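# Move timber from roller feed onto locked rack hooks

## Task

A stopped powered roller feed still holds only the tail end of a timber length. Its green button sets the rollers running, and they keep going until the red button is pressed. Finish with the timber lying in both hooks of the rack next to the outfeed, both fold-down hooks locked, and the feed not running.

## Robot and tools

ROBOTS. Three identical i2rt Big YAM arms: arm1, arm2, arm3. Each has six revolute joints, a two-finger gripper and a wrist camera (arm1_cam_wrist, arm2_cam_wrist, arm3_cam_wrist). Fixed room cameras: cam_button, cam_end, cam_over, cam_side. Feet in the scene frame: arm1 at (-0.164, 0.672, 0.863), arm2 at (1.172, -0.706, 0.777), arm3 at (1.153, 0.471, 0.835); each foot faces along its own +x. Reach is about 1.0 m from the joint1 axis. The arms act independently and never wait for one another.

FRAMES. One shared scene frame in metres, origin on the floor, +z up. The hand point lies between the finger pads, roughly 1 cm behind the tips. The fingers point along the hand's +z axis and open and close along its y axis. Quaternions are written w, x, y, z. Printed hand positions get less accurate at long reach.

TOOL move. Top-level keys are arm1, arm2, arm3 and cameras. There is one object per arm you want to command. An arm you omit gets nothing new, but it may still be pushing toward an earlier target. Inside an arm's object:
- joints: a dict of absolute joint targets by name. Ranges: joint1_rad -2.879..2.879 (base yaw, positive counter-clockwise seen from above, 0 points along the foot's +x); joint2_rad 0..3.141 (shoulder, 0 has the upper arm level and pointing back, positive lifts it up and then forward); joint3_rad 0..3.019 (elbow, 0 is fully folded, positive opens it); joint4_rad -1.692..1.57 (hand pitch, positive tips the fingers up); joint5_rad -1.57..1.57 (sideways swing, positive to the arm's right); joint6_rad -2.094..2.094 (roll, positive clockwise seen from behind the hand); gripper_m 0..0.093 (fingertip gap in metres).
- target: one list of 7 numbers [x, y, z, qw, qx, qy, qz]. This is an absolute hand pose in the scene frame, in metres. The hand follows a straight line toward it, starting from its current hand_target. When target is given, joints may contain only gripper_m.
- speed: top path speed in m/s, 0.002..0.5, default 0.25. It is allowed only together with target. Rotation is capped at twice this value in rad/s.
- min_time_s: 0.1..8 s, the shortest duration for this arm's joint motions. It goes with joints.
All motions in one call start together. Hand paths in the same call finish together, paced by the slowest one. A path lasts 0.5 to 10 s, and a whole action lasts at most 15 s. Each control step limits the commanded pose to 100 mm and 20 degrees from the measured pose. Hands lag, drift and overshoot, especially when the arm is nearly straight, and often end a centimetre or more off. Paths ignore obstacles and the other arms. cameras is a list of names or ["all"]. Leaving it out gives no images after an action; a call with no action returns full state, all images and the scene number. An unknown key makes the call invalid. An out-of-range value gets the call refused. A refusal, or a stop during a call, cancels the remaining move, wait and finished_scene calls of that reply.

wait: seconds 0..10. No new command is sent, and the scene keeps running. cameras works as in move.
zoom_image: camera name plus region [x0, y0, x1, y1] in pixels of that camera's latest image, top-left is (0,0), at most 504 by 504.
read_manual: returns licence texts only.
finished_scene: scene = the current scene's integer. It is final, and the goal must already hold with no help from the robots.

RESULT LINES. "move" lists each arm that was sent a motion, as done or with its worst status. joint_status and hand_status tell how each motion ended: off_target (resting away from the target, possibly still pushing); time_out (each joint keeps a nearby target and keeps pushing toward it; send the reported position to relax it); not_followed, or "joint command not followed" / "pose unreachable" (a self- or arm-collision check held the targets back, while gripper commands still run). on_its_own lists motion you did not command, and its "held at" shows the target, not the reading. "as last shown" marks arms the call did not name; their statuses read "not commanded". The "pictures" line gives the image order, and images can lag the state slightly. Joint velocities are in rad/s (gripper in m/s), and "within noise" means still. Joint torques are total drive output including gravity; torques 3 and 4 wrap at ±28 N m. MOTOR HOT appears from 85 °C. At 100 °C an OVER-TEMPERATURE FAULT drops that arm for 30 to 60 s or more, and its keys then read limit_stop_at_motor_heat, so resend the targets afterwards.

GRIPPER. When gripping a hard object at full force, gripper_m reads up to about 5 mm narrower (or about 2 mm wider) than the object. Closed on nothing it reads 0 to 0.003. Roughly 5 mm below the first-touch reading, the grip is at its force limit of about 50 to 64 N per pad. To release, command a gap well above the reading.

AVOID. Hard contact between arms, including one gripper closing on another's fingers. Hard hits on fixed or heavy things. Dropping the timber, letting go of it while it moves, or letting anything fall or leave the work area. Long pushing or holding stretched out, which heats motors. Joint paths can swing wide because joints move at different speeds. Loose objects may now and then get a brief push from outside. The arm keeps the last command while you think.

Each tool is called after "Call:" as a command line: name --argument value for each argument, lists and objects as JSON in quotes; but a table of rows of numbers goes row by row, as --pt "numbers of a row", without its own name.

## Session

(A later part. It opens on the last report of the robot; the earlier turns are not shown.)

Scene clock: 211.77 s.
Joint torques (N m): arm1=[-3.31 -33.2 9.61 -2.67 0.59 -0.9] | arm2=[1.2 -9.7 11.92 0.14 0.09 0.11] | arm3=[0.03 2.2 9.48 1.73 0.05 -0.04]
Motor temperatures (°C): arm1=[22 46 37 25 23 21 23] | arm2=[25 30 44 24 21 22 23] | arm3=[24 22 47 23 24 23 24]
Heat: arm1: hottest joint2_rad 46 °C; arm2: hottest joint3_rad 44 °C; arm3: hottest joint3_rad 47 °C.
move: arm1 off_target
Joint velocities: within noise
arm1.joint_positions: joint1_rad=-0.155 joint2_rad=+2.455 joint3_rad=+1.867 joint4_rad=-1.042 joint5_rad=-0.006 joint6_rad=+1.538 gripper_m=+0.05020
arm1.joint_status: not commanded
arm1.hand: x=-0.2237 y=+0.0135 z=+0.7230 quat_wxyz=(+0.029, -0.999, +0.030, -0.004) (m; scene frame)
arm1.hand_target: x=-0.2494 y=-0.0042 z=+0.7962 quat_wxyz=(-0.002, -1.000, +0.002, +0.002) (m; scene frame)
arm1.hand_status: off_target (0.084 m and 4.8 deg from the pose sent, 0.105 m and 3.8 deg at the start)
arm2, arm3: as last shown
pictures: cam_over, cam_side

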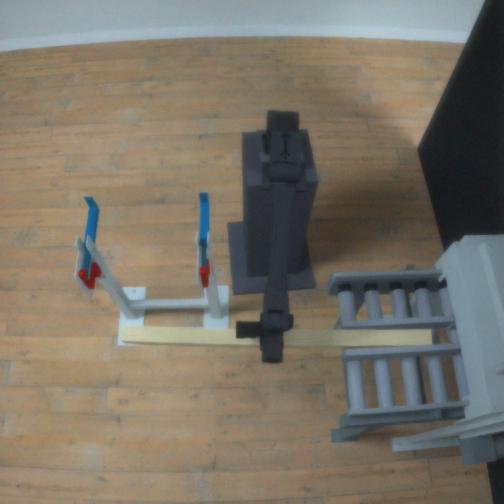

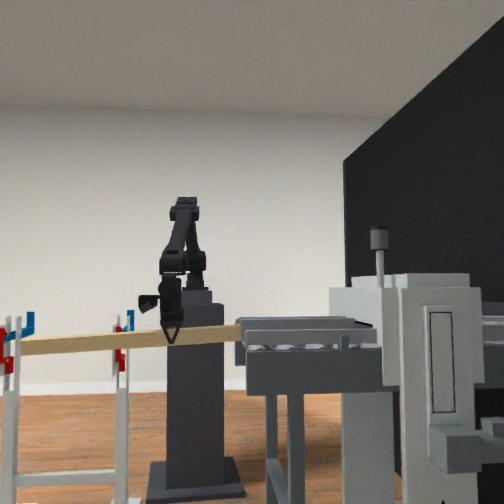

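Call:
move --arm1 '{"target": [-0.34, -0.004, 0.84, 0.0, -0.9914, 0.0, 0.1305], "speed": 0.09}'

Call:
move --arm1 '{"target": [-0.38, 0.01, 0.94, 0.0, -0.9537, 0.0, 0.3007], "speed": 0.1}' --cameras '["cam_side", "cam_over"]'

Scene clock: 219.30 s.
Joint torques (N m): arm1=[-2.61 -33.2 11.34 -1.68 1.85 -1.03] | arm2=[1.26 -9.7 11.92 0.14 0.09 0.11] | arm3=[-0.03 2.2 9.47 1.7 0.04 -0.04]
Motor temperatures (°C): arm1=[22 47 37 25 23 21 24] | arm2=[25 29 45 24 21 22 23] | arm3=[24 22 47 23 24 23 24]
Heat: arm1: hottest joint2_rad 47 °C; arm2: hottest joint3_rad 45 °C; arm3: hottest joint3_rad 47 °C.
move: arm1 off_target
Joint velocities: within noise
arm1.joint_positions: joint1_rad=-0.231 joint2_rad=+2.413 joint3_rad=+1.867 joint4_rad=-1.079 joint5_rad=+0.229 joint6_rad=+1.482 gripper_m=+0.05020
arm1.joint_status: not commanded
arm1.hand: x=-0.3135 y=+0.0247 z=+0.7549 quat_wxyz=(+0.041, -0.992, +0.036, +0.110) (m; scene frame)
arm1.hand_target: x=-0.3390 y=-0.0001 z=+0.8375 quat_wxyz=(+0.000, -0.991, +0.003, +0.134) (m; scene frame)
arm1.hand_status: off_target (0.094 m and 6.6 deg from the pose sent, 0.166 m and 16.2 deg at the start; pose on its path clipped on 12 of 61 steps)
arm2, arm3: as last shown
pictures: none

Scene clock: 221.67 s.
Joint torques (N m): arm1=[-1.44 -33.44 9.8 -0.69 1.97 -0.97] | arm2=[1.26 -9.7 11.92 0.13 0.09 0.11] | arm3=[-0.09 2.2 9.47 1.73 0.05 -0.03]
Motor temperatures (°C): arm1=[22 48 37 25 23 21 24] | arm2=[25 29 45 24 21 22 23] | arm3=[24 22 47 23 24 23 24]
Heat: arm1: hottest joint2_rad 48 °C; arm2: hottest joint3_rad 45 °C; arm3: hottest joint3_rad 47 °C.
move: arm1 off_target
Joint velocities: within noise
arm1.joint_positions: joint1_rad=-0.231 joint2_rad=+2.296 joint3_rad=+1.867 joint4_rad=-1.136 joint5_rad=+0.574 joint6_rad=+1.464 gripper_m=+0.05020
arm1.joint_status: not commanded
arm1.hand: x=-0.3698 y=+0.0245 z=+0.8542 quat_wxyz=(+0.035, -0.958, +0.031, +0.281) (m; scene frame)
arm1.hand_target: x=-0.3796 y=+0.0126 z=+0.9367 quat_wxyz=(+0.002, -0.953, +0.003, +0.303) (m; scene frame)
arm1.hand_status: off_target (0.088 m and 5.8 deg from the pose sent, 0.197 m and 23.1 deg at the start; pose on its path clipped on 48 of 71 steps)
arm2: as last shown
arm3.joint_positions: joint1_rad=-0.368 joint2_rad=+0.600 joint3_rad=+1.340 joint4_rad=-1.367 joint5_rad=+0.054 joint6_rad=+0.173 gripper_m=+0.09396
arm3.joint_status: not commanded
arm3.hand: x=+1.0418 y=+0.2689 z=+1.3473 quat_wxyz=(-0.253, -0.800, -0.392, +0.378) (m; scene frame)
arm3.hand_target: x=+1.0427 y=+0.2708 z=+1.3562 quat_wxyz=(-0.259, -0.796, -0.390, +0.385) (m; scene frame)
arm3.hand_status: not commanded
pictures: cam_over, cam_side

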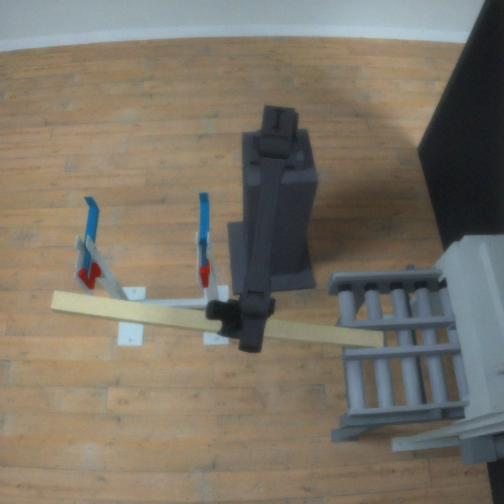

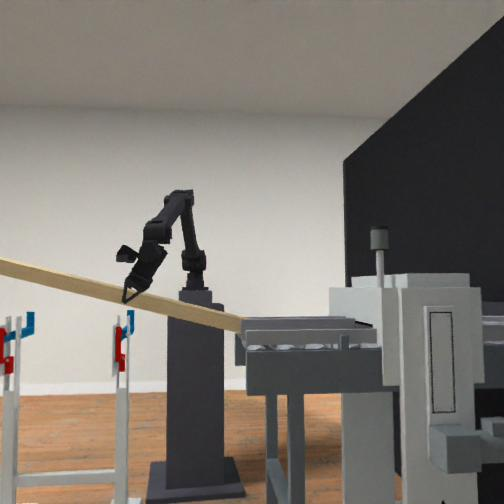

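Call:
move --arm1 '{"target": [-0.42, 0.03, 1.0, 0.0, -0.8870, 0.0, 0.4617], "speed": 0.12}' --cameras '["cam_side", "cam_over"]'

Scene clock: 226.07 s.
Joint torques (N m): arm1=[-1.49 -32.79 8.87 0.1 3.18 -1.32] | arm2=[1.26 -9.7 11.92 0.14 0.09 0.11] | arm3=[0.03 2.14 9.5 1.74 0.05 -0.04]
Motor temperatures (°C): arm1=[22 47 37 25 24 21 24] | arm2=[25 29 46 24 21 22 23] | arm3=[24 22 47 23 24 23 24]
Heat: arm1: hottest joint2_rad 47 °C; arm2: hottest joint3_rad 46 °C; arm3: hottest joint3_rad 47 °C.
move: arm1 off_target
Joint velocities: within noise
arm1.joint_positions: joint1_rad=-0.231 joint2_rad=+2.212 joint3_rad=+1.784 joint4_rad=-1.035 joint5_rad=+0.890 joint6_rad=+1.429 gripper_m=+0.05020
arm1.joint_status: not commanded
arm1.hand: x=-0.4095 y=+0.0340 z=+0.9164 quat_wxyz=(+0.018, -0.901, +0.035, +0.433) (m; scene frame)
arm1.hand_target: x=-0.4198 y=+0.0317 z=+0.9965 quat_wxyz=(+0.006, -0.887, +0.007, +0.462) (m; scene frame)
arm1.hand_status: off_target (0.084 m and 5.8 deg from the pose sent, 0.154 m and 22.9 deg at the start)
arm2, arm3: as last shown
pictures: cam_over, cam_side

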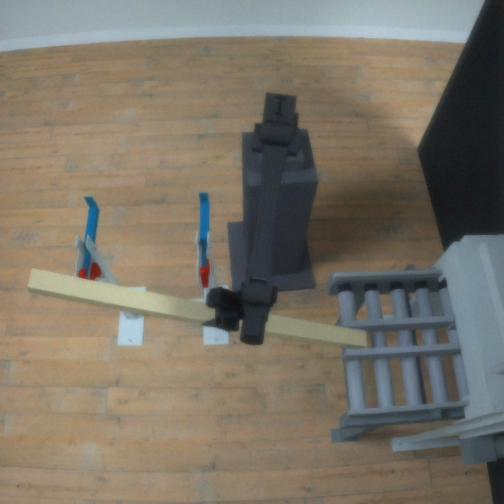

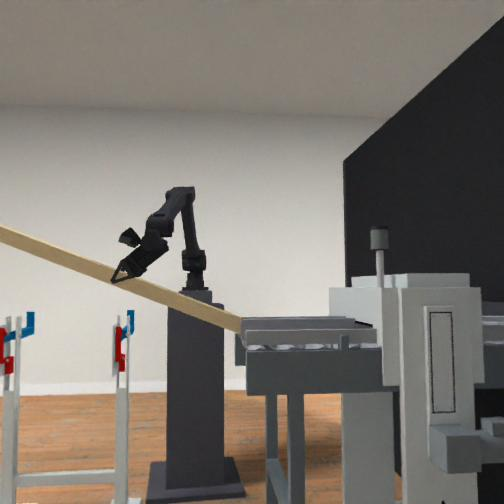

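Call:
move --arm1 '{"target": [-0.42, 0.04, 1.0, 0.6903, 0.6904, -0.153, -0.153], "speed": 0.13}' --cameras '["cam_side", "cam_over", "arm1_cam_wrist"]'

Scene clock: 237.70 s.
Joint torques (N m): arm1=[-1.67 -24.64 8.12 6.15 0.14 0.27] | arm2=[1.26 -9.7 11.92 0.13 0.09 0.11] | arm3=[-0.09 2.2 9.47 1.72 0.05 -0.04]
Motor temperatures (°C): arm1=[21 47 36 25 25 22 24] | arm2=[25 29 47 24 21 22 23] | arm3=[24 22 47 23 24 23 24]
Heat: arm1: hottest joint2_rad 47 °C; arm2: hottest joint3_rad 47 °C; arm3: hottest joint3_rad 47 °C.
move: arm1 off_target
Joint velocities: within noise
arm1.joint_positions: joint1_rad=-0.421 joint2_rad=+2.044 joint3_rad=+0.890 joint4_rad=+0.936 joint5_rad=+0.065 joint6_rad=+1.542 gripper_m=+0.05024
arm1.joint_status: not commanded
arm1.hand: x=-0.4025 y=+0.0656 z=+0.8978 quat_wxyz=(-0.610, -0.765, +0.147, +0.145) (m; scene frame)
arm1.hand_target: x=-0.4165 y=+0.0474 z=+0.9915 quat_wxyz=(-0.690, -0.691, +0.152, +0.152) (m; scene frame)
arm1.hand_status: off_target (0.107 m and 12.6 deg from the pose sent, 0.085 m and 94.1 deg at the start; pose on its path clipped on 25 of 212 steps)
arm2, arm3: as last shown
pictures: arm1_cam_wrist, cam_over, cam_side
camera_calibration:
arm1_cam_wrist: T_world_to_cam=[[0.0644505, 0.23102, -0.970812, 0.881845], [0.979669, 0.170564, 0.105627, 0.295896], [0.189988, -0.957882, -0.21533, 0.454127], [0, 0, 0, 1]] pos_world=[-0.432994, 0.180807, 0.922638]

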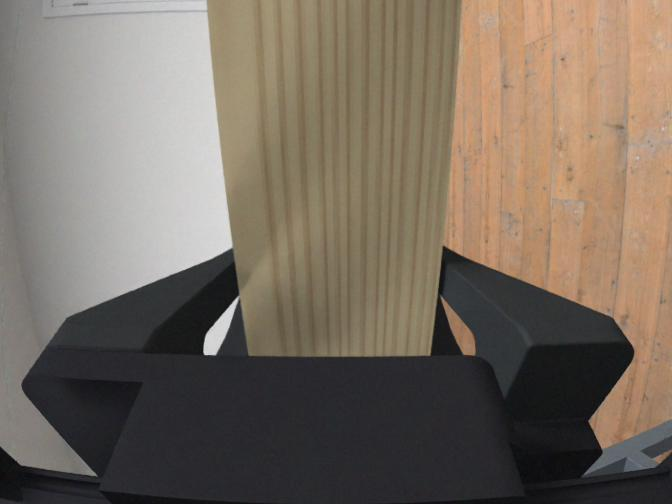

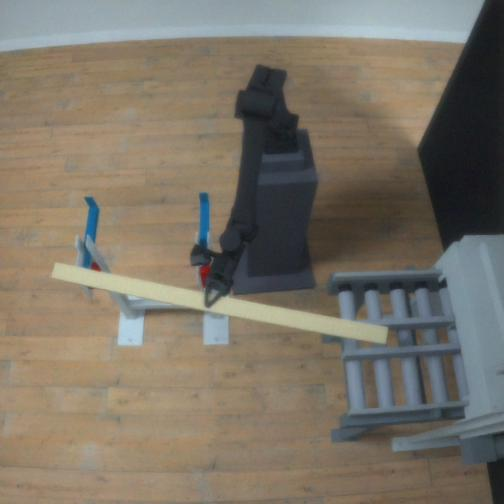

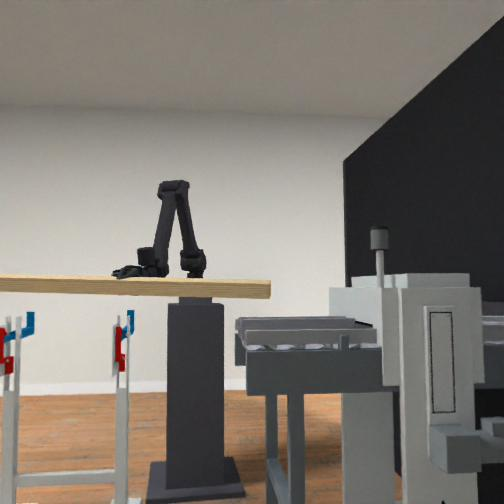

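Call:
move --arm1 '{"target": [-0.54, 0.26, 1.0, 0.7173, 0.6804, -0.0446, -0.1427], "speed": 0.12}' --cameras '["cam_side", "cam_over"]'

Call:
move --arm1 '{"target": [-0.646, 0.421, 0.98, 0.7173, 0.6804, -0.0446, -0.1427], "speed": 0.1}' --cameras '["cam_side", "cam_over", "cam_end"]'

Scene clock: 251.80 s.
Joint torques (N m): arm1=[-1.55 -21.95 5.49 4.66 -0.17 0.21] | arm2=[1.26 -9.7 11.92 0.13 0.09 0.11] | arm3=[-0.03 2.14 9.47 1.72 0.05 -0.04]
Motor temperatures (°C): arm1=[21 45 35 26 23 21 24] | arm2=[25 29 49 24 21 22 23] | arm3=[24 22 47 23 24 23 24]
Heat: arm1: hottest joint2_rad 45 °C; arm2: hottest joint3_rad 49 °C; arm3: hottest joint3_rad 47 °C.
move: arm1 off_target
Joint velocities: within noise
arm1.joint_positions: joint1_rad=-0.989 joint2_rad=+1.961 joint3_rad=+0.636 joint4_rad=+1.236 joint5_rad=-0.668 joint6_rad=+1.471 gripper_m=+0.05024
arm1.joint_status: not commanded
arm1.hand: x=-0.5239 y=+0.2667 z=+0.9294 quat_wxyz=(-0.675, -0.727, +0.077, +0.102) (m; scene frame)
arm1.hand_target: x=-0.5371 y=+0.2615 z=+0.9974 quat_wxyz=(-0.717, -0.681, +0.044, +0.142) (m; scene frame)
arm1.hand_status: off_target (0.073 m and 9.4 deg from the pose sent, 0.259 m and 19.6 deg at the start; pose on its path clipped on 56 of 97 steps)
arm2, arm3: as last shown
pictures: cam_over, cam_side

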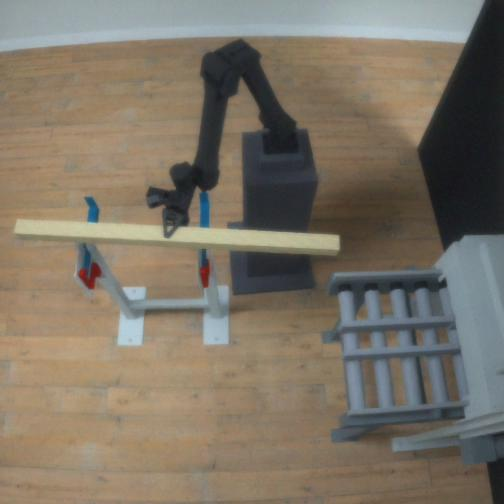

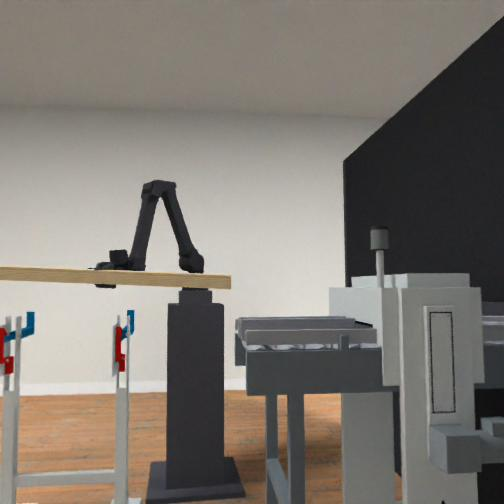

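Scene clock: 254.80 s.
Joint torques (N m): arm1=[-1.44 -19.66 8.42 4.56 -0.08 0.28] | arm2=[1.26 -9.64 11.92 0.14 0.09 0.11] | arm3=[-0.03 2.2 9.48 1.72 0.05 -0.04]
Motor temperatures (°C): arm1=[21 45 35 26 23 21 24] | arm2=[25 29 49 24 21 22 23] | arm3=[24 22 47 23 24 23 24]
Heat: arm1: hottest joint2_rad 45 °C; arm2: hottest joint3_rad 49 °C; arm3: hottest joint3_rad 47 °C.
move: arm1 off_target
Joint velocities: within noise
arm1.joint_positions: joint1_rad=-1.438 joint2_rad=+2.033 joint3_rad=+0.696 joint4_rad=+1.308 joint5_rad=-1.116 joint6_rad=+1.547 gripper_m=+0.05024
arm1.joint_status: not commanded
arm1.hand: x=-0.6146 y=+0.4236 z=+0.9269 quat_wxyz=(-0.697, -0.705, +0.093, +0.090) (m; scene frame)
arm1.hand_target: x=-0.6414 y=+0.4223 z=+0.9799 quat_wxyz=(-0.717, -0.681, +0.044, +0.142) (m; scene frame)
arm1.hand_status: off_target (0.062 m and 8.9 deg from the pose sent, 0.203 m and 9.4 deg at the start)
arm2, arm3: as last shown
pictures: cam_end, cam_over, cam_side

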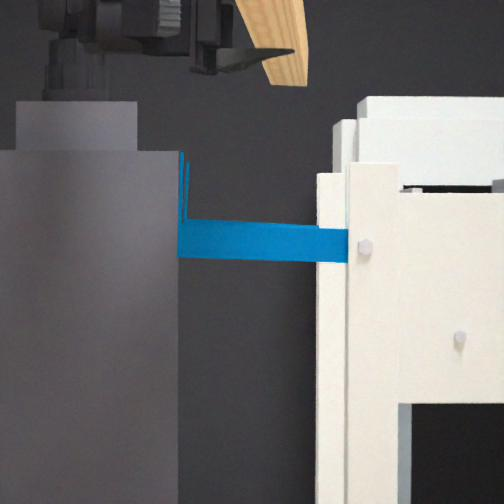

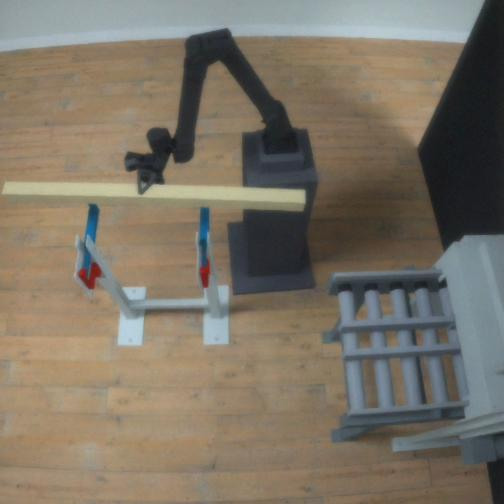

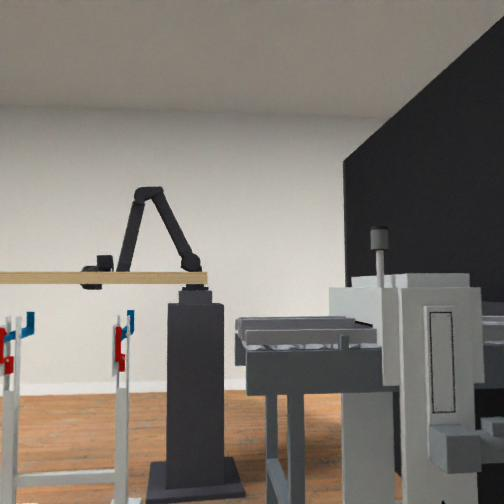

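Call:
move --arm1 '{"target": [-0.646, 0.424, 0.85, 0.7173, 0.6804, -0.0446, -0.1427], "speed": 0.1}' --cameras '["cam_side", "cam_over", "cam_end"]'

Scene clock: 261.93 s.
Joint torques (N m): arm1=[-2.08 -21.89 3.77 4.56 -0.33 0.02] | arm2=[1.26 -9.7 11.92 0.13 0.09 0.11] | arm3=[0.03 2.2 9.5 1.73 0.04 -0.04]
Motor temperatures (°C): arm1=[21 45 35 26 23 21 24] | arm2=[25 29 50 24 21 22 23] | arm3=[24 22 47 23 24 23 24]
Heat: arm1: hottest joint2_rad 45 °C; arm2: hottest joint3_rad 50 °C; arm3: hottest joint3_rad 47 °C.
move: arm1 off_target
Joint velocities: within noise
arm1.joint_positions: joint1_rad=-1.439 joint2_rad=+2.406 joint3_rad=+0.825 joint4_rad=+1.506 joint5_rad=-1.124 joint6_rad=+1.507 gripper_m=+0.05024
arm1.joint_status: not commanded
arm1.hand: x=-0.6170 y=+0.4225 z=+0.8047 quat_wxyz=(-0.691, -0.712, +0.091, +0.085) (m; scene frame)
arm1.hand_target: x=-0.6435 y=+0.4246 z=+0.8492 quat_wxyz=(-0.706, -0.693, +0.044, +0.139) (m; scene frame)
arm1.hand_status: off_target (0.054 m and 9.7 deg from the pose sent, 0.083 m and 9.0 deg at the start; a joint's target at an end of its range on 38 of 67 steps)
arm2.joint_positions: joint1_rad=+0.132 joint2_rad=+1.450 joint3_rad=+0.917 joint4_rad=-1.118 joint5_rad=+0.006 joint6_rad=+0.360 gripper_m=+0.00024
arm2.joint_status: not commanded
arm2.hand: x=+1.0506 y=-0.3758 z=+0.8559 quat_wxyz=(+0.013, +0.706, -0.708, +0.030) (m; scene frame)
arm2.hand_target: x=+1.0444 y=-0.3560 z=+0.8801 quat_wxyz=(+0.000, +0.707, -0.707, +0.000) (m; scene frame)
arm2.hand_status: not commanded
arm3: as last shown
pictures: cam_end, cam_over, cam_side

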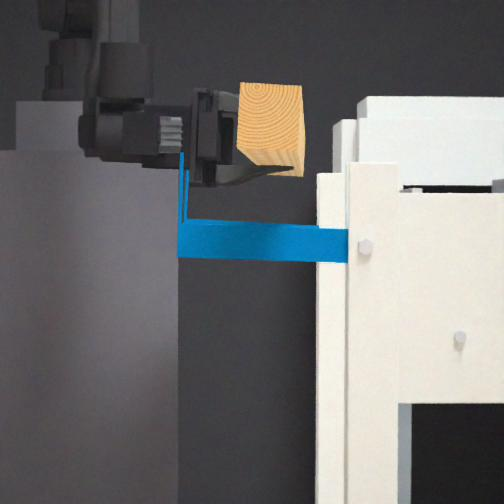

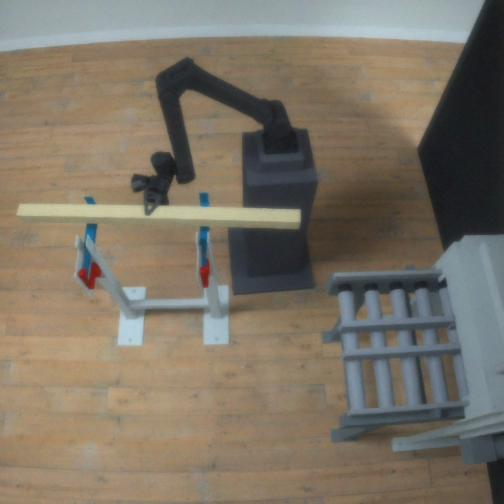

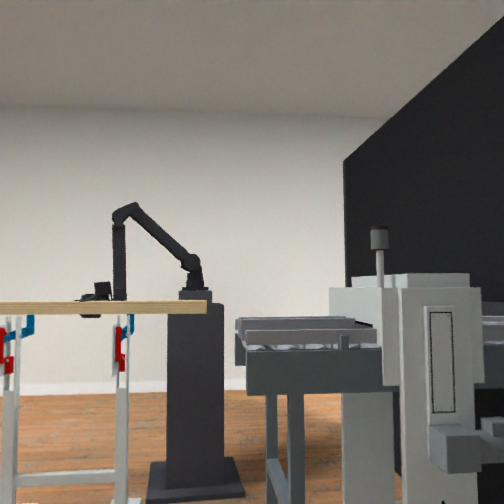

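Call:
move --arm1 '{"target": [-0.646, 0.437, 0.805, 0.7173, 0.6804, -0.0446, -0.1427], "speed": 0.08}' --cameras '["cam_end"]'

Call:
move --arm1 '{"target": [-0.646, 0.437, 0.785, 0.7173, 0.6804, -0.0446, -0.1427], "speed": 0.05}' --cameras '["cam_end", "cam_side", "cam_over"]'

Scene clock: 269.90 s.
Joint torques (N m): arm1=[-1.85 -22.07 2.69 4.36 -0.45 0.02] | arm2=[1.26 -9.7 11.92 0.14 0.09 0.11] | arm3=[0.03 2.2 9.47 1.72 0.04 -0.04]
Motor temperatures (°C): arm1=[21 45 34 26 23 21 24] | arm2=[25 29 50 24 21 22 23] | arm3=[24 22 47 23 24 23 24]
Heat: arm1: hottest joint2_rad 45 °C; arm2: hottest joint3_rad 50 °C; arm3: hottest joint3_rad 47 °C.
move: arm1 off_target
Joint velocities: within noise
arm1.joint_positions: joint1_rad=-1.472 joint2_rad=+2.511 joint3_rad=+0.879 joint4_rad=+1.510 joint5_rad=-1.161 joint6_rad=+1.453 gripper_m=+0.05024
arm1.joint_status: not commanded
arm1.hand: x=-0.6185 y=+0.4358 z=+0.7640 quat_wxyz=(-0.685, -0.719, +0.086, +0.086) (m; scene frame)
arm1.hand_target: x=-0.6440 y=+0.4374 z=+0.8042 quat_wxyz=(-0.698, -0.702, +0.042, +0.135) (m; scene frame)
arm1.hand_status: off_target (0.049 m and 9.9 deg from the pose sent, 0.032 m and 9.7 deg at the start; a joint's target at an end of its range on 45 of 45 steps)
arm2, arm3: as last shown
pictures: cam_end

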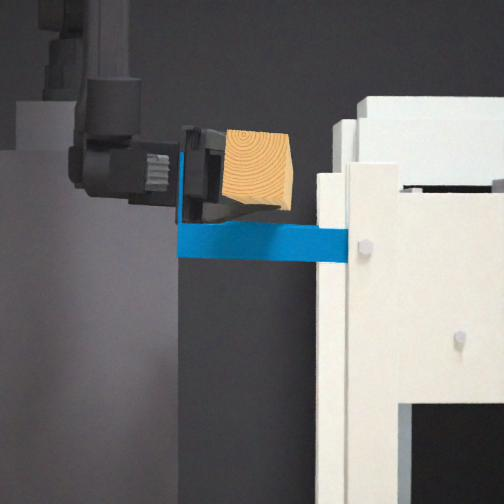

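Scene clock: 271.10 s.
Joint torques (N m): arm1=[-1.85 -21.89 2.51 4.38 -0.51 0.01] | arm2=[1.26 -9.7 11.92 0.14 0.09 0.11] | arm3=[0.03 2.2 9.47 1.73 0.04 -0.04]
Motor temperatures (°C): arm1=[21 45 34 26 23 21 24] | arm2=[25 29 51 24 21 22 23] | arm3=[24 22 47 23 24 23 24]
Heat: arm1: hottest joint2_rad 45 °C; arm2: hottest joint3_rad 51 °C; arm3: hottest joint3_rad 47 °C.
move: arm1 off_target
Joint velocities: within noise
arm1.joint_positions: joint1_rad=-1.472 joint2_rad=+2.556 joint3_rad=+0.909 joint4_rad=+1.510 joint5_rad=-1.163 joint6_rad=+1.435 gripper_m=+0.05024
arm1.joint_status: not commanded
arm1.hand: x=-0.6190 y=+0.4356 z=+0.7463 quat_wxyz=(-0.683, -0.721, +0.084, +0.086) (m; scene frame)
arm1.hand_target: x=-0.6443 y=+0.4374 z=+0.7843 quat_wxyz=(-0.695, -0.705, +0.041, +0.134) (m; scene frame)
arm1.hand_status: off_target (0.047 m and 10.0 deg from the pose sent, 0.035 m and 9.9 deg at the start; a joint's target at an end of its range on 36 of 36 steps)
arm2, arm3: as last shown
pictures: cam_end, cam_over, cam_side

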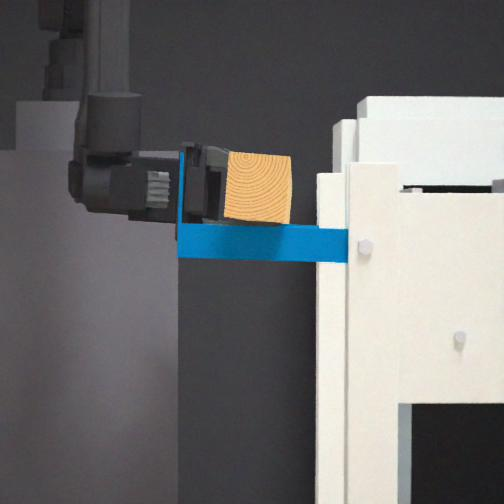

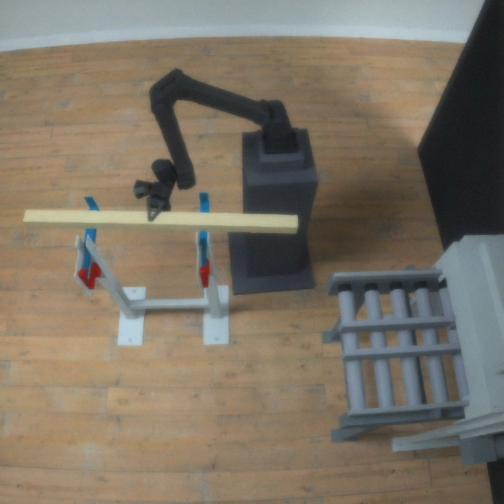

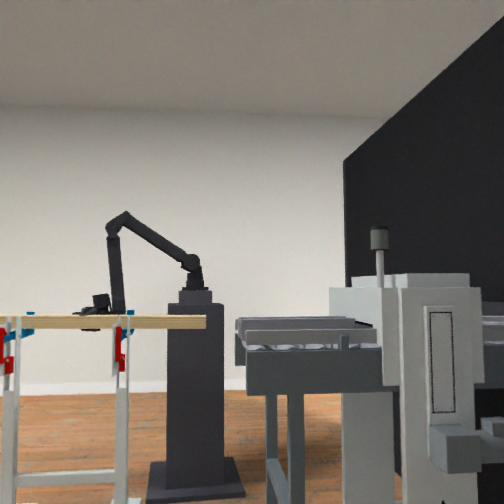

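Call:
move --arm1 '{"target": [-0.646, 0.437, 0.768, 0.7173, 0.6804, -0.0446, -0.1427], "speed": 0.04}'

Call:
move --arm1 '{"target": [-0.644, 0.437, 0.753, 0.7173, 0.6804, -0.0446, -0.1427], "speed": 0.04}' --cameras '["cam_end"]'

Call:
move --arm1 '{"target": [-0.642, 0.437, 0.740, 0.7173, 0.6804, -0.0446, -0.1427], "speed": 0.04}' --cameras '["cam_end", "cam_side", "cam_over"]'

Scene clock: 277.40 s.
Joint torques (N m): arm1=[-1.9 -20.07 3.1 4.04 -0.12 -0.22] | arm2=[1.26 -9.7 11.92 0.14 0.09 0.11] | arm3=[-0.03 2.2 9.46 1.73 0.05 -0.04]
Motor temperatures (°C): arm1=[21 45 33 25 23 21 24] | arm2=[25 29 51 24 21 22 23] | arm3=[24 22 47 23 24 23 24]
Heat: arm1: hottest joint2_rad 45 °C; arm2: hottest joint3_rad 51 °C; arm3: hottest joint3_rad 47 °C.
move: arm1 off_target
Joint velocities: within noise
arm1.joint_positions: joint1_rad=-1.472 joint2_rad=+2.573 joint3_rad=+0.924 joint4_rad=+1.516 joint5_rad=-1.173 joint6_rad=+1.442 gripper_m=+0.05023
arm1.joint_status: not commanded
arm1.hand: x=-0.6194 y=+0.4349 z=+0.7414 quat_wxyz=(-0.684, -0.720, +0.081, +0.082) (m; scene frame)
arm1.hand_target: x=-0.6446 y=+0.4374 z=+0.7683 quat_wxyz=(-0.693, -0.708, +0.041, +0.133) (m; scene frame)
arm1.hand_status: off_target (0.038 m and 10.1 deg from the pose sent, 0.035 m and 10.0 deg at the start; a joint's target at an end of its range on 41 of 41 steps)
arm2: as last shown
arm3.joint_positions: joint1_rad=-0.368 joint2_rad=+0.600 joint3_rad=+1.340 joint4_rad=-1.367 joint5_rad=+0.054 joint6_rad=+0.173 gripper_m=+0.09396
arm3.joint_status: not commanded
arm3.hand: x=+1.0418 y=+0.2689 z=+1.3473 quat_wxyz=(-0.253, -0.800, -0.392, +0.378) (m; scene frame)
arm3.hand_target: x=+1.0427 y=+0.2708 z=+1.3562 quat_wxyz=(-0.259, -0.796, -0.390, +0.385) (m; scene frame)
arm3.hand_status: not commanded
pictures: none

Scene clock: 278.87 s.
Joint torques (N m): arm1=[-1.85 -18.02 3.63 3.41 0.24 -0.54] | arm2=[1.26 -9.7 11.92 0.13 0.09 0.11] | arm3=[-0.03 2.14 9.47 1.73 0.05 -0.04]
Motor temperatures (°C): arm1=[21 45 33 25 23 21 24] | arm2=[25 29 51 24 21 22 23] | arm3=[24 22 47 23 24 23 24]
Heat: arm1: hottest joint2_rad 45 °C; arm2: hottest joint3_rad 51 °C; arm3: hottest joint3_rad 47 °C.
move: arm1 off_target
Joint velocities: within noise
arm1.joint_positions: joint1_rad=-1.472 joint2_rad=+2.582 joint3_rad=+0.935 joint4_rad=+1.531 joint5_rad=-1.180 joint6_rad=+1.457 gripper_m=+0.05022
arm1.joint_status: not commanded
arm1.hand: x=-0.6206 y=+0.4342 z=+0.7405 quat_wxyz=(-0.687, -0.718, +0.079, +0.080) (m; scene frame)
arm1.hand_target: x=-0.6431 y=+0.4374 z=+0.7538 quat_wxyz=(-0.690, -0.710, +0.042, +0.132) (m; scene frame)
arm1.hand_status: off_target (0.027 m and 9.8 deg from the pose sent, 0.027 m and 10.1 deg at the start; a joint's target at an end of its range on 44 of 44 steps)
arm2, arm3: as last shown
pictures: cam_end

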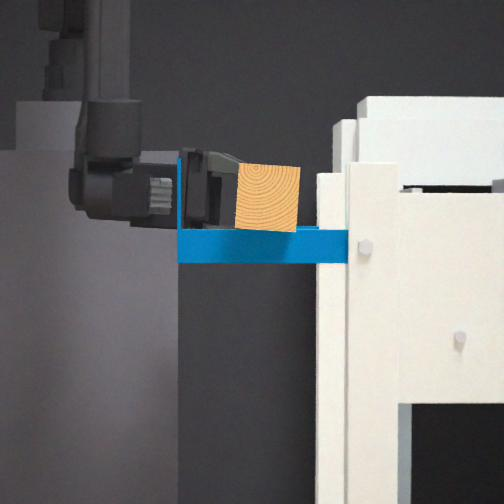

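Scene clock: 280.40 s.
Joint torques (N m): arm1=[-1.85 -16.21 4.08 2.8 0.58 -0.82] | arm2=[1.26 -9.7 11.92 0.14 0.09 0.11] | arm3=[-0.03 2.2 9.46 1.72 0.04 -0.04]
Motor temperatures (°C): arm1=[21 44 33 25 23 21 24] | arm2=[25 29 51 24 21 22 23] | arm3=[24 22 47 23 24 23 24]
Heat: arm1: hottest joint2_rad 44 °C; arm2: hottest joint3_rad 51 °C; arm3: hottest joint3_rad 47 °C.
move: arm1 off_target
Joint velocities: within noise
arm1.joint_positions: joint1_rad=-1.472 joint2_rad=+2.590 joint3_rad=+0.945 joint4_rad=+1.544 joint5_rad=-1.187 joint6_rad=+1.469 gripper_m=+0.05021
arm1.joint_status: not commanded
arm1.hand: x=-0.6215 y=+0.4340 z=+0.7397 quat_wxyz=(-0.689, -0.716, +0.077, +0.079) (m; scene frame)
arm1.hand_target: x=-0.6414 y=+0.4375 z=+0.7408 quat_wxyz=(-0.688, -0.712, +0.042, +0.131) (m; scene frame)
arm1.hand_status: off_target (0.021 m and 9.7 deg from the pose sent, 0.022 m and 9.8 deg at the start; a joint's target at an end of its range on 46 of 46 steps)
arm2, arm3: as last shown
pictures: cam_end, cam_over, cam_side

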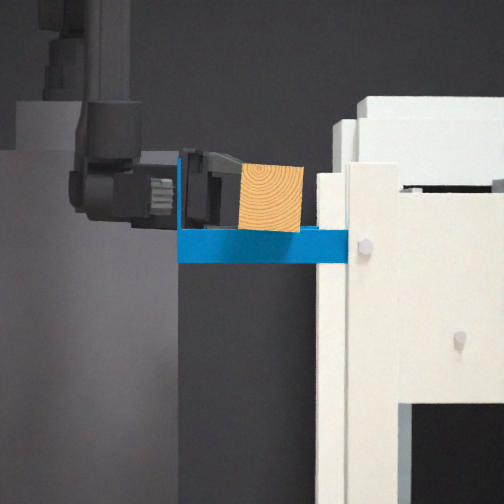

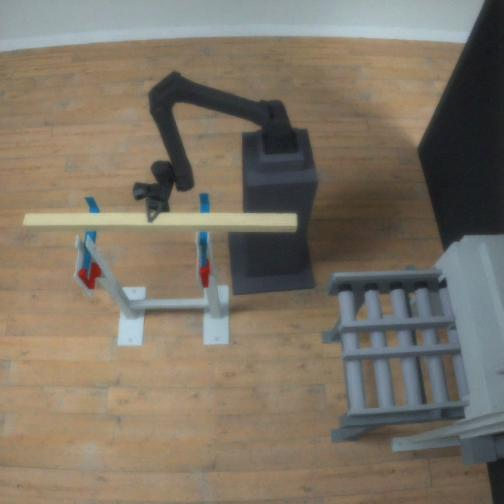

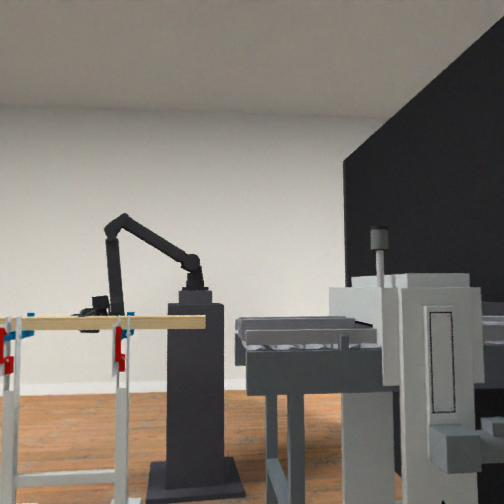

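Call:
move --arm1 '{"joints": {"gripper_m": 0.054}}' --cameras '["cam_end"]'

Call:
move --arm1 '{"joints": {"gripper_m": 0.066}}' --cameras '["cam_end", "cam_side", "arm1_cam_wrist"]'

Scene clock: 284.33 s.
Joint torques (N m): arm1=[-1.79 -17.44 1.68 2.54 0.19 -0.26] | arm2=[1.26 -9.64 11.92 0.14 0.09 0.11] | arm3=[-0.03 2.2 9.47 1.72 0.05 -0.04]
Motor temperatures (°C): arm1=[21 44 32 25 23 21 24] | arm2=[25 29 51 24 21 22 23] | arm3=[24 22 47 23 24 23 24]
Heat: arm1: hottest joint2_rad 44 °C; arm2: hottest joint3_rad 51 °C; arm3: hottest joint3_rad 47 °C.
move: arm1 done
Joint velocities: within noise
arm1.joint_positions: joint1_rad=-1.472 joint2_rad=+2.601 joint3_rad=+0.975 joint4_rad=+1.550 joint5_rad=-1.178 joint6_rad=+1.417 gripper_m=+0.05395
arm1.joint_status: all done
arm1.hand: x=-0.6323 y=+0.4328 z=+0.7389 quat_wxyz=(-0.689, -0.715, +0.053, +0.109) (m; scene frame)
arm1.hand_target: x=-0.6413 y=+0.4374 z=+0.7408 quat_wxyz=(-0.688, -0.712, +0.042, +0.131) (m; scene frame)
arm1.hand_status: not commanded
arm2, arm3: as last shown
pictures: cam_end

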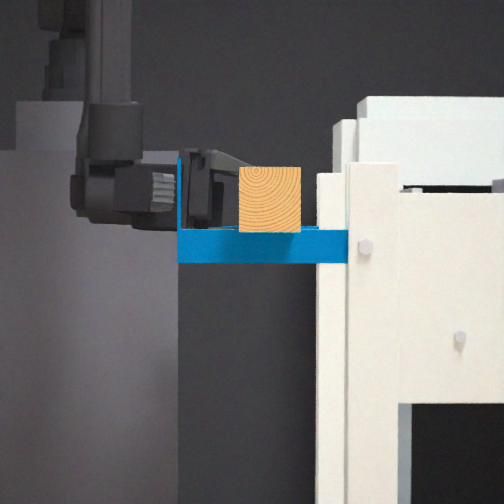

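Scene clock: 284.87 s.
Joint torques (N m): arm1=[-1.79 -17.44 1.24 2.51 0.08 -0.18] | arm2=[1.2 -9.7 11.93 0.14 0.09 0.11] | arm3=[-0.03 2.2 9.46 1.73 0.05 -0.04]
Motor temperatures (°C): arm1=[21 44 32 25 23 21 24] | arm2=[25 29 51 24 21 22 23] | arm3=[24 22 47 23 24 23 24]
Heat: arm1: hottest joint2_rad 44 °C; arm2: hottest joint3_rad 51 °C; arm3: hottest joint3_rad 47 °C.
move: arm1 done
Joint velocities: within noise
arm1.joint_positions: joint1_rad=-1.472 joint2_rad=+2.601 joint3_rad=+0.981 joint4_rad=+1.550 joint5_rad=-1.175 joint6_rad=+1.409 gripper_m=+0.06586
arm1.joint_status: all done
arm1.hand: x=-0.6351 y=+0.4325 z=+0.7396 quat_wxyz=(-0.688, -0.714, +0.048, +0.115) (m; scene frame)
arm1.hand_target: x=-0.6412 y=+0.4374 z=+0.7408 quat_wxyz=(-0.688, -0.712, +0.042, +0.131) (m; scene frame)
arm1.hand_status: not commanded
arm2, arm3: as last shown
pictures: arm1_cam_wrist, cam_end, cam_side
camera_calibration:
arm1_cam_wrist: T_world_to_cam=[[-0.0763828, 0.0685479, -0.994719, 0.656987], [0.929997, 0.36464, -0.0462849, 0.474688], [0.359542, -0.928622, -0.0916016, 0.819227], [0, 0, 0, 1]] pos_world=[-0.685823, 0.542627, 0.750531]

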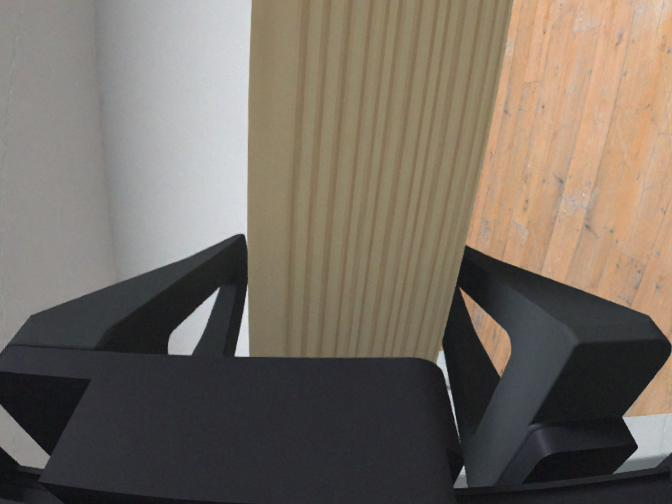

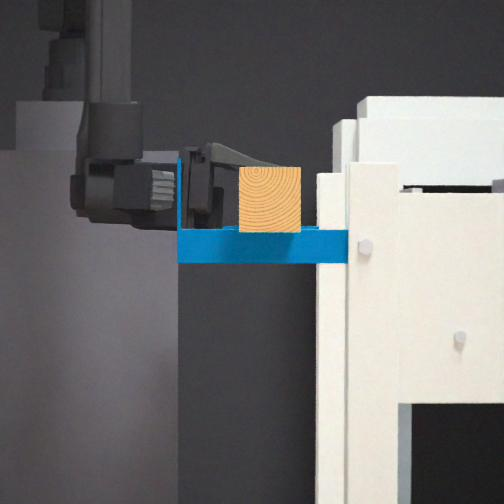

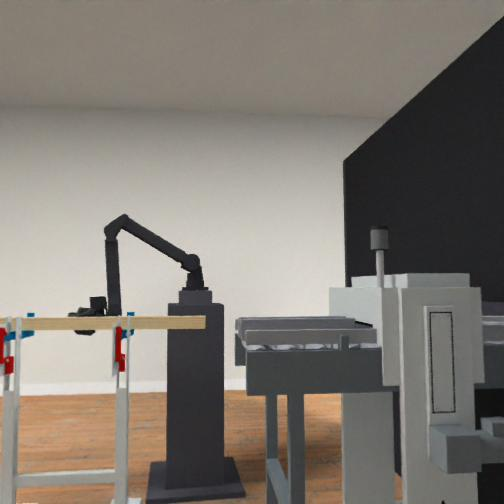

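Call:
move --arm1 '{"joints": {"gripper_m": 0.09}}'

Call:
move --arm1 '{"target": [-0.609, 0.578, 0.742, 0.688, 0.712, -0.042, -0.131], "speed": 0.1}' --cameras '["cam_end", "cam_over"]'

Call:
move --arm1 '{"target": [-0.60, 0.59, 0.95, 0.688, 0.712, -0.042, -0.131], "speed": 0.2}'

Call:
move --arm1 '{"joints": {"joint1_rad": 0.04, "joint2_rad": 1.577, "joint3_rad": 1.127, "joint4_rad": -1.182, "joint5_rad": 0.34, "joint6_rad": -1.437}, "min_time_s": 4}' --cameras '["arm1_cam_wrist", "cam_end", "cam_over", "cam_side"]'

Call:
zoom_image --camera "arm1_cam_wrist" --region '[190, 80, 400, 360]'

Scene clock: 292.57 s.
Joint torques (N m): arm1=[-1.73 -17.44 1.24 2.54 0.09 -0.17] | arm2=[1.26 -9.7 11.92 0.13 0.09 0.11] | arm3=[0.09 2.2 9.47 1.73 0.04 -0.04]
Motor temperatures (°C): arm1=[21 43 32 25 23 21 24] | arm2=[25 29 52 24 21 22 23] | arm3=[24 22 47 23 24 23 24]
Heat: arm1: hottest joint2_rad 43 °C; arm2: hottest joint3_rad 52 °C; arm3: hottest joint3_rad 47 °C.
move: arm1 done
Joint velocities: within noise
arm1.joint_positions: joint1_rad=-1.472 joint2_rad=+2.601 joint3_rad=+0.981 joint4_rad=+1.550 joint5_rad=-1.175 joint6_rad=+1.409 gripper_m=+0.08984
arm1.joint_status: all done
arm1.hand: x=-0.6351 y=+0.4325 z=+0.7396 quat_wxyz=(-0.688, -0.714, +0.048, +0.115) (m; scene frame)
arm1.hand_target: x=-0.6412 y=+0.4374 z=+0.7408 quat_wxyz=(-0.688, -0.712, +0.042, +0.131) (m; scene frame)
arm1.hand_status: not commanded
arm2.joint_positions: joint1_rad=+0.132 joint2_rad=+1.450 joint3_rad=+0.917 joint4_rad=-1.118 joint5_rad=+0.006 joint6_rad=+0.360 gripper_m=+0.00024
arm2.joint_status: not commanded
arm2.hand: x=+1.0506 y=-0.3758 z=+0.8559 quat_wxyz=(+0.013, +0.706, -0.708, +0.030) (m; scene frame)
arm2.hand_target: x=+1.0444 y=-0.3560 z=+0.8801 quat_wxyz=(+0.000, +0.707, -0.707, +0.000) (m; scene frame)
arm2.hand_status: not commanded
arm3: as last shown
pictures: none

Scene clock: 296.57 s.
Joint torques (N m): arm1=[-1.67 -18.26 -0.92 1.32 -0.27 -0.17] | arm2=[1.2 -9.64 11.92 0.13 0.09 0.11] | arm3=[-0.09 2.2 9.47 1.74 0.05 -0.04]
Motor temperatures (°C): arm1=[21 42 31 25 23 21 23] | arm2=[25 29 52 24 21 22 23] | arm3=[24 22 47 23 24 23 24]
Heat: arm1: hottest joint2_rad 42 °C; arm2: hottest joint3_rad 52 °C; arm3: hottest joint3_rad 47 °C.
move: arm1 done
Joint velocities: within noise
arm1.joint_positions: joint1_rad=-1.807 joint2_rad=+2.576 joint3_rad=+0.899 joint4_rad=+1.415 joint5_rad=-1.501 joint6_rad=+1.192 gripper_m=+0.08992
arm1.joint_status: not commanded
arm1.hand: x=-0.6080 y=+0.5734 z=+0.7374 quat_wxyz=(-0.690, -0.712, +0.044, +0.124) (m; scene frame)
arm1.hand_target: x=-0.6091 y=+0.5779 z=+0.7419 quat_wxyz=(-0.689, -0.712, +0.042, +0.131) (m; scene frame)
arm1.hand_status: done (0.007 m and 0.8 deg from the pose sent, 0.148 m and 2.0 deg at the start; a joint's target at an end of its range on 31 of 120 steps)
arm2, arm3: as last shown
pictures: cam_end, cam_over

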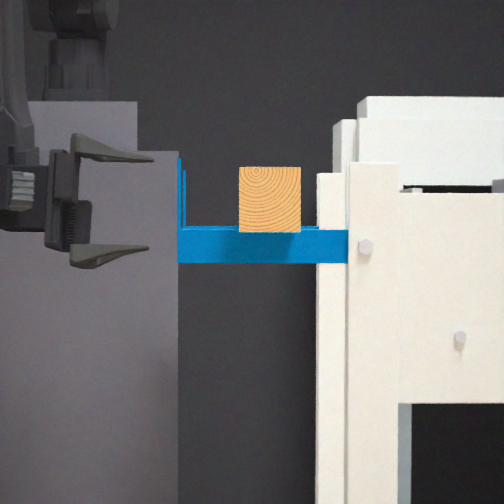

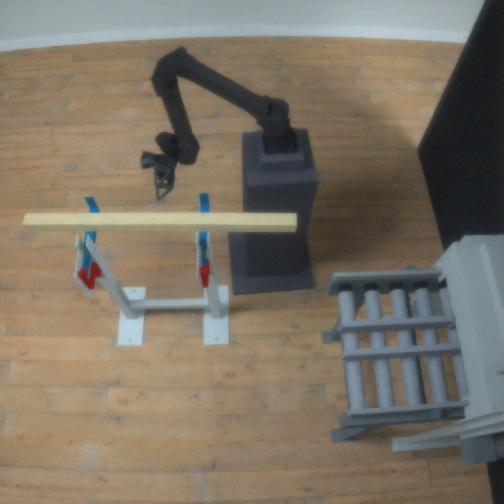

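Scene clock: 302.70 s.
Joint torques (N m): arm1=[-2.02 -14.97 3.11 1.42 -0.15 -0.19] | arm2=[1.32 -9.7 11.92 0.14 0.09 0.11] | arm3=[-0.03 2.2 9.48 1.72 0.05 -0.04]
Motor temperatures (°C): arm1=[21 42 31 25 23 21 23] | arm2=[25 29 52 24 21 22 23] | arm3=[24 22 47 23 24 23 24]
Heat: arm1: hottest joint2_rad 42 °C; arm2: hottest joint3_rad 52 °C; arm3: hottest joint3_rad 47 °C.
move: arm1 moving
Joint velocities: within noise
arm1.joint_positions: joint1_rad=-1.835 joint2_rad=+1.897 joint3_rad=+0.662 joint4_rad=+0.932 joint5_rad=-1.536 joint6_rad=+1.155 gripper_m=+0.08992
arm1.joint_status: not commanded
arm1.hand: x=-0.6000 y=+0.5836 z=+0.9467 quat_wxyz=(-0.693, -0.709, +0.043, +0.122) (m; scene frame)
arm1.hand_target: x=-0.6001 y=+0.5898 z=+0.9499 quat_wxyz=(-0.691, -0.709, +0.043, +0.132) (m; scene frame)
arm1.hand_status: moving (0.007 m and 1.3 deg from the pose sent, 0.213 m and 0.8 deg at the start)
arm2, arm3: as last shown
pictures: none

Scene clock: 307.53 s.
Joint torques (N m): arm1=[-0.56 -14.04 11.21 -0.09 0.32 -0.09] | arm2=[1.26 -9.7 11.92 0.13 0.09 0.11] | arm3=[-0.03 2.2 9.47 1.72 0.05 -0.04]
Motor temperatures (°C): arm1=[21 41 31 25 23 21 23] | arm2=[25 29 52 24 21 22 23] | arm3=[24 22 47 23 24 23 24]
Heat: arm1: hottest joint2_rad 41 °C; arm2: hottest joint3_rad 52 °C; arm3: hottest joint3_rad 47 °C.
move: arm1 done
Joint velocities: within noise
arm1.joint_positions: joint1_rad=+0.032 joint2_rad=+1.585 joint3_rad=+1.079 joint4_rad=-1.174 joint5_rad=+0.337 joint6_rad=-1.425 gripper_m=+0.08994
arm1.joint_status: all done
arm1.hand: x=-0.1830 y=+0.2654 z=+0.9500 quat_wxyz=(+0.173, -0.016, -0.984, -0.033) (m; scene frame)
arm1.hand_target: x=-0.1782 y=+0.2467 z=+0.9689 quat_wxyz=(+0.172, -0.010, -0.985, -0.009) (m; scene frame)
arm1.hand_status: not commanded
arm2: as last shown
arm3.joint_positions: joint1_rad=-0.368 joint2_rad=+0.600 joint3_rad=+1.340 joint4_rad=-1.367 joint5_rad=+0.054 joint6_rad=+0.173 gripper_m=+0.09396
arm3.joint_status: not commanded
arm3.hand: x=+1.0418 y=+0.2689 z=+1.3473 quat_wxyz=(-0.253, -0.800, -0.392, +0.378) (m; scene frame)
arm3.hand_target: x=+1.0427 y=+0.2708 z=+1.3562 quat_wxyz=(-0.259, -0.796, -0.390, +0.385) (m; scene frame)
arm3.hand_status: not commanded
pictures: arm1_cam_wrist, cam_end, cam_over, cam_side
camera_calibration:
arm1_cam_wrist: T_world_to_cam=[[-0.0412961, -0.998529, -0.0351226, 0.2902], [-0.579186, -0.00472012, 0.815182, -0.871524], [-0.814149, 0.0540063, -0.578139, 0.507457], [0, 0, 0, 1]] pos_world=[-0.0796443, 0.258254, 1.01402]

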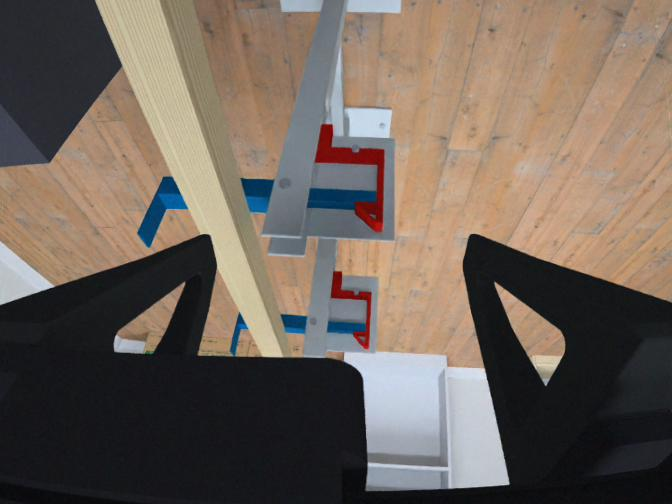

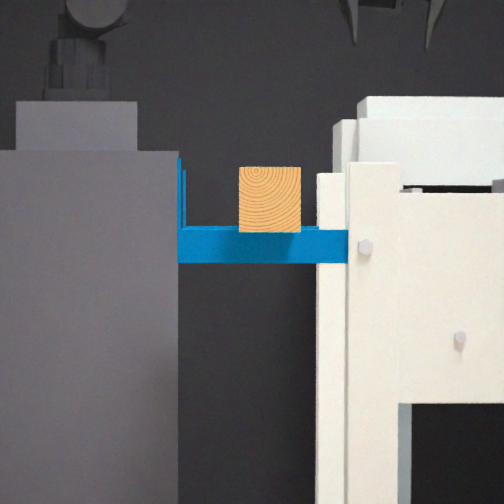

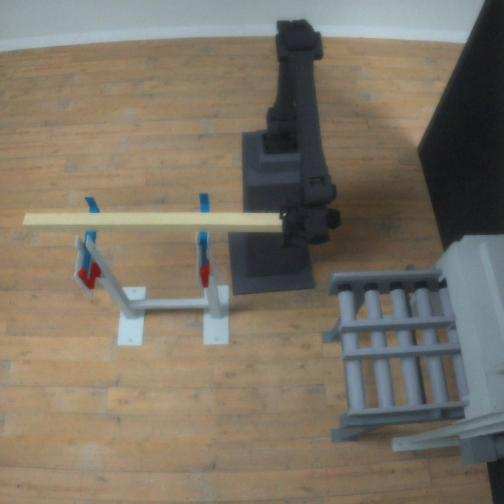

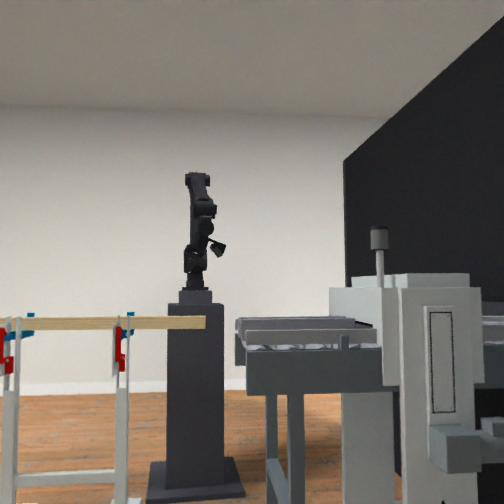

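Scaled by 1.800 from the camera's 672x504 image, which has a finer 960x720 frame.

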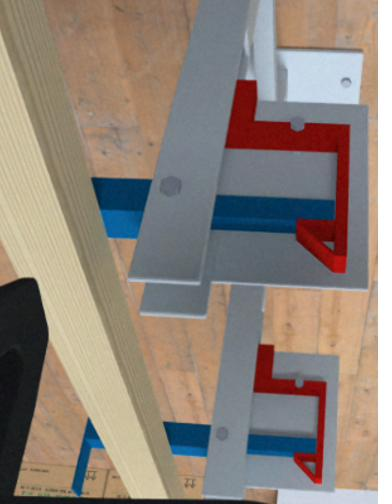

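Both hooks are locked, the timber is resting in both of them, and the machine is stopped (its beacon is dark).

Call:
finished_scene --scene 2

The scene is finished: the task was done.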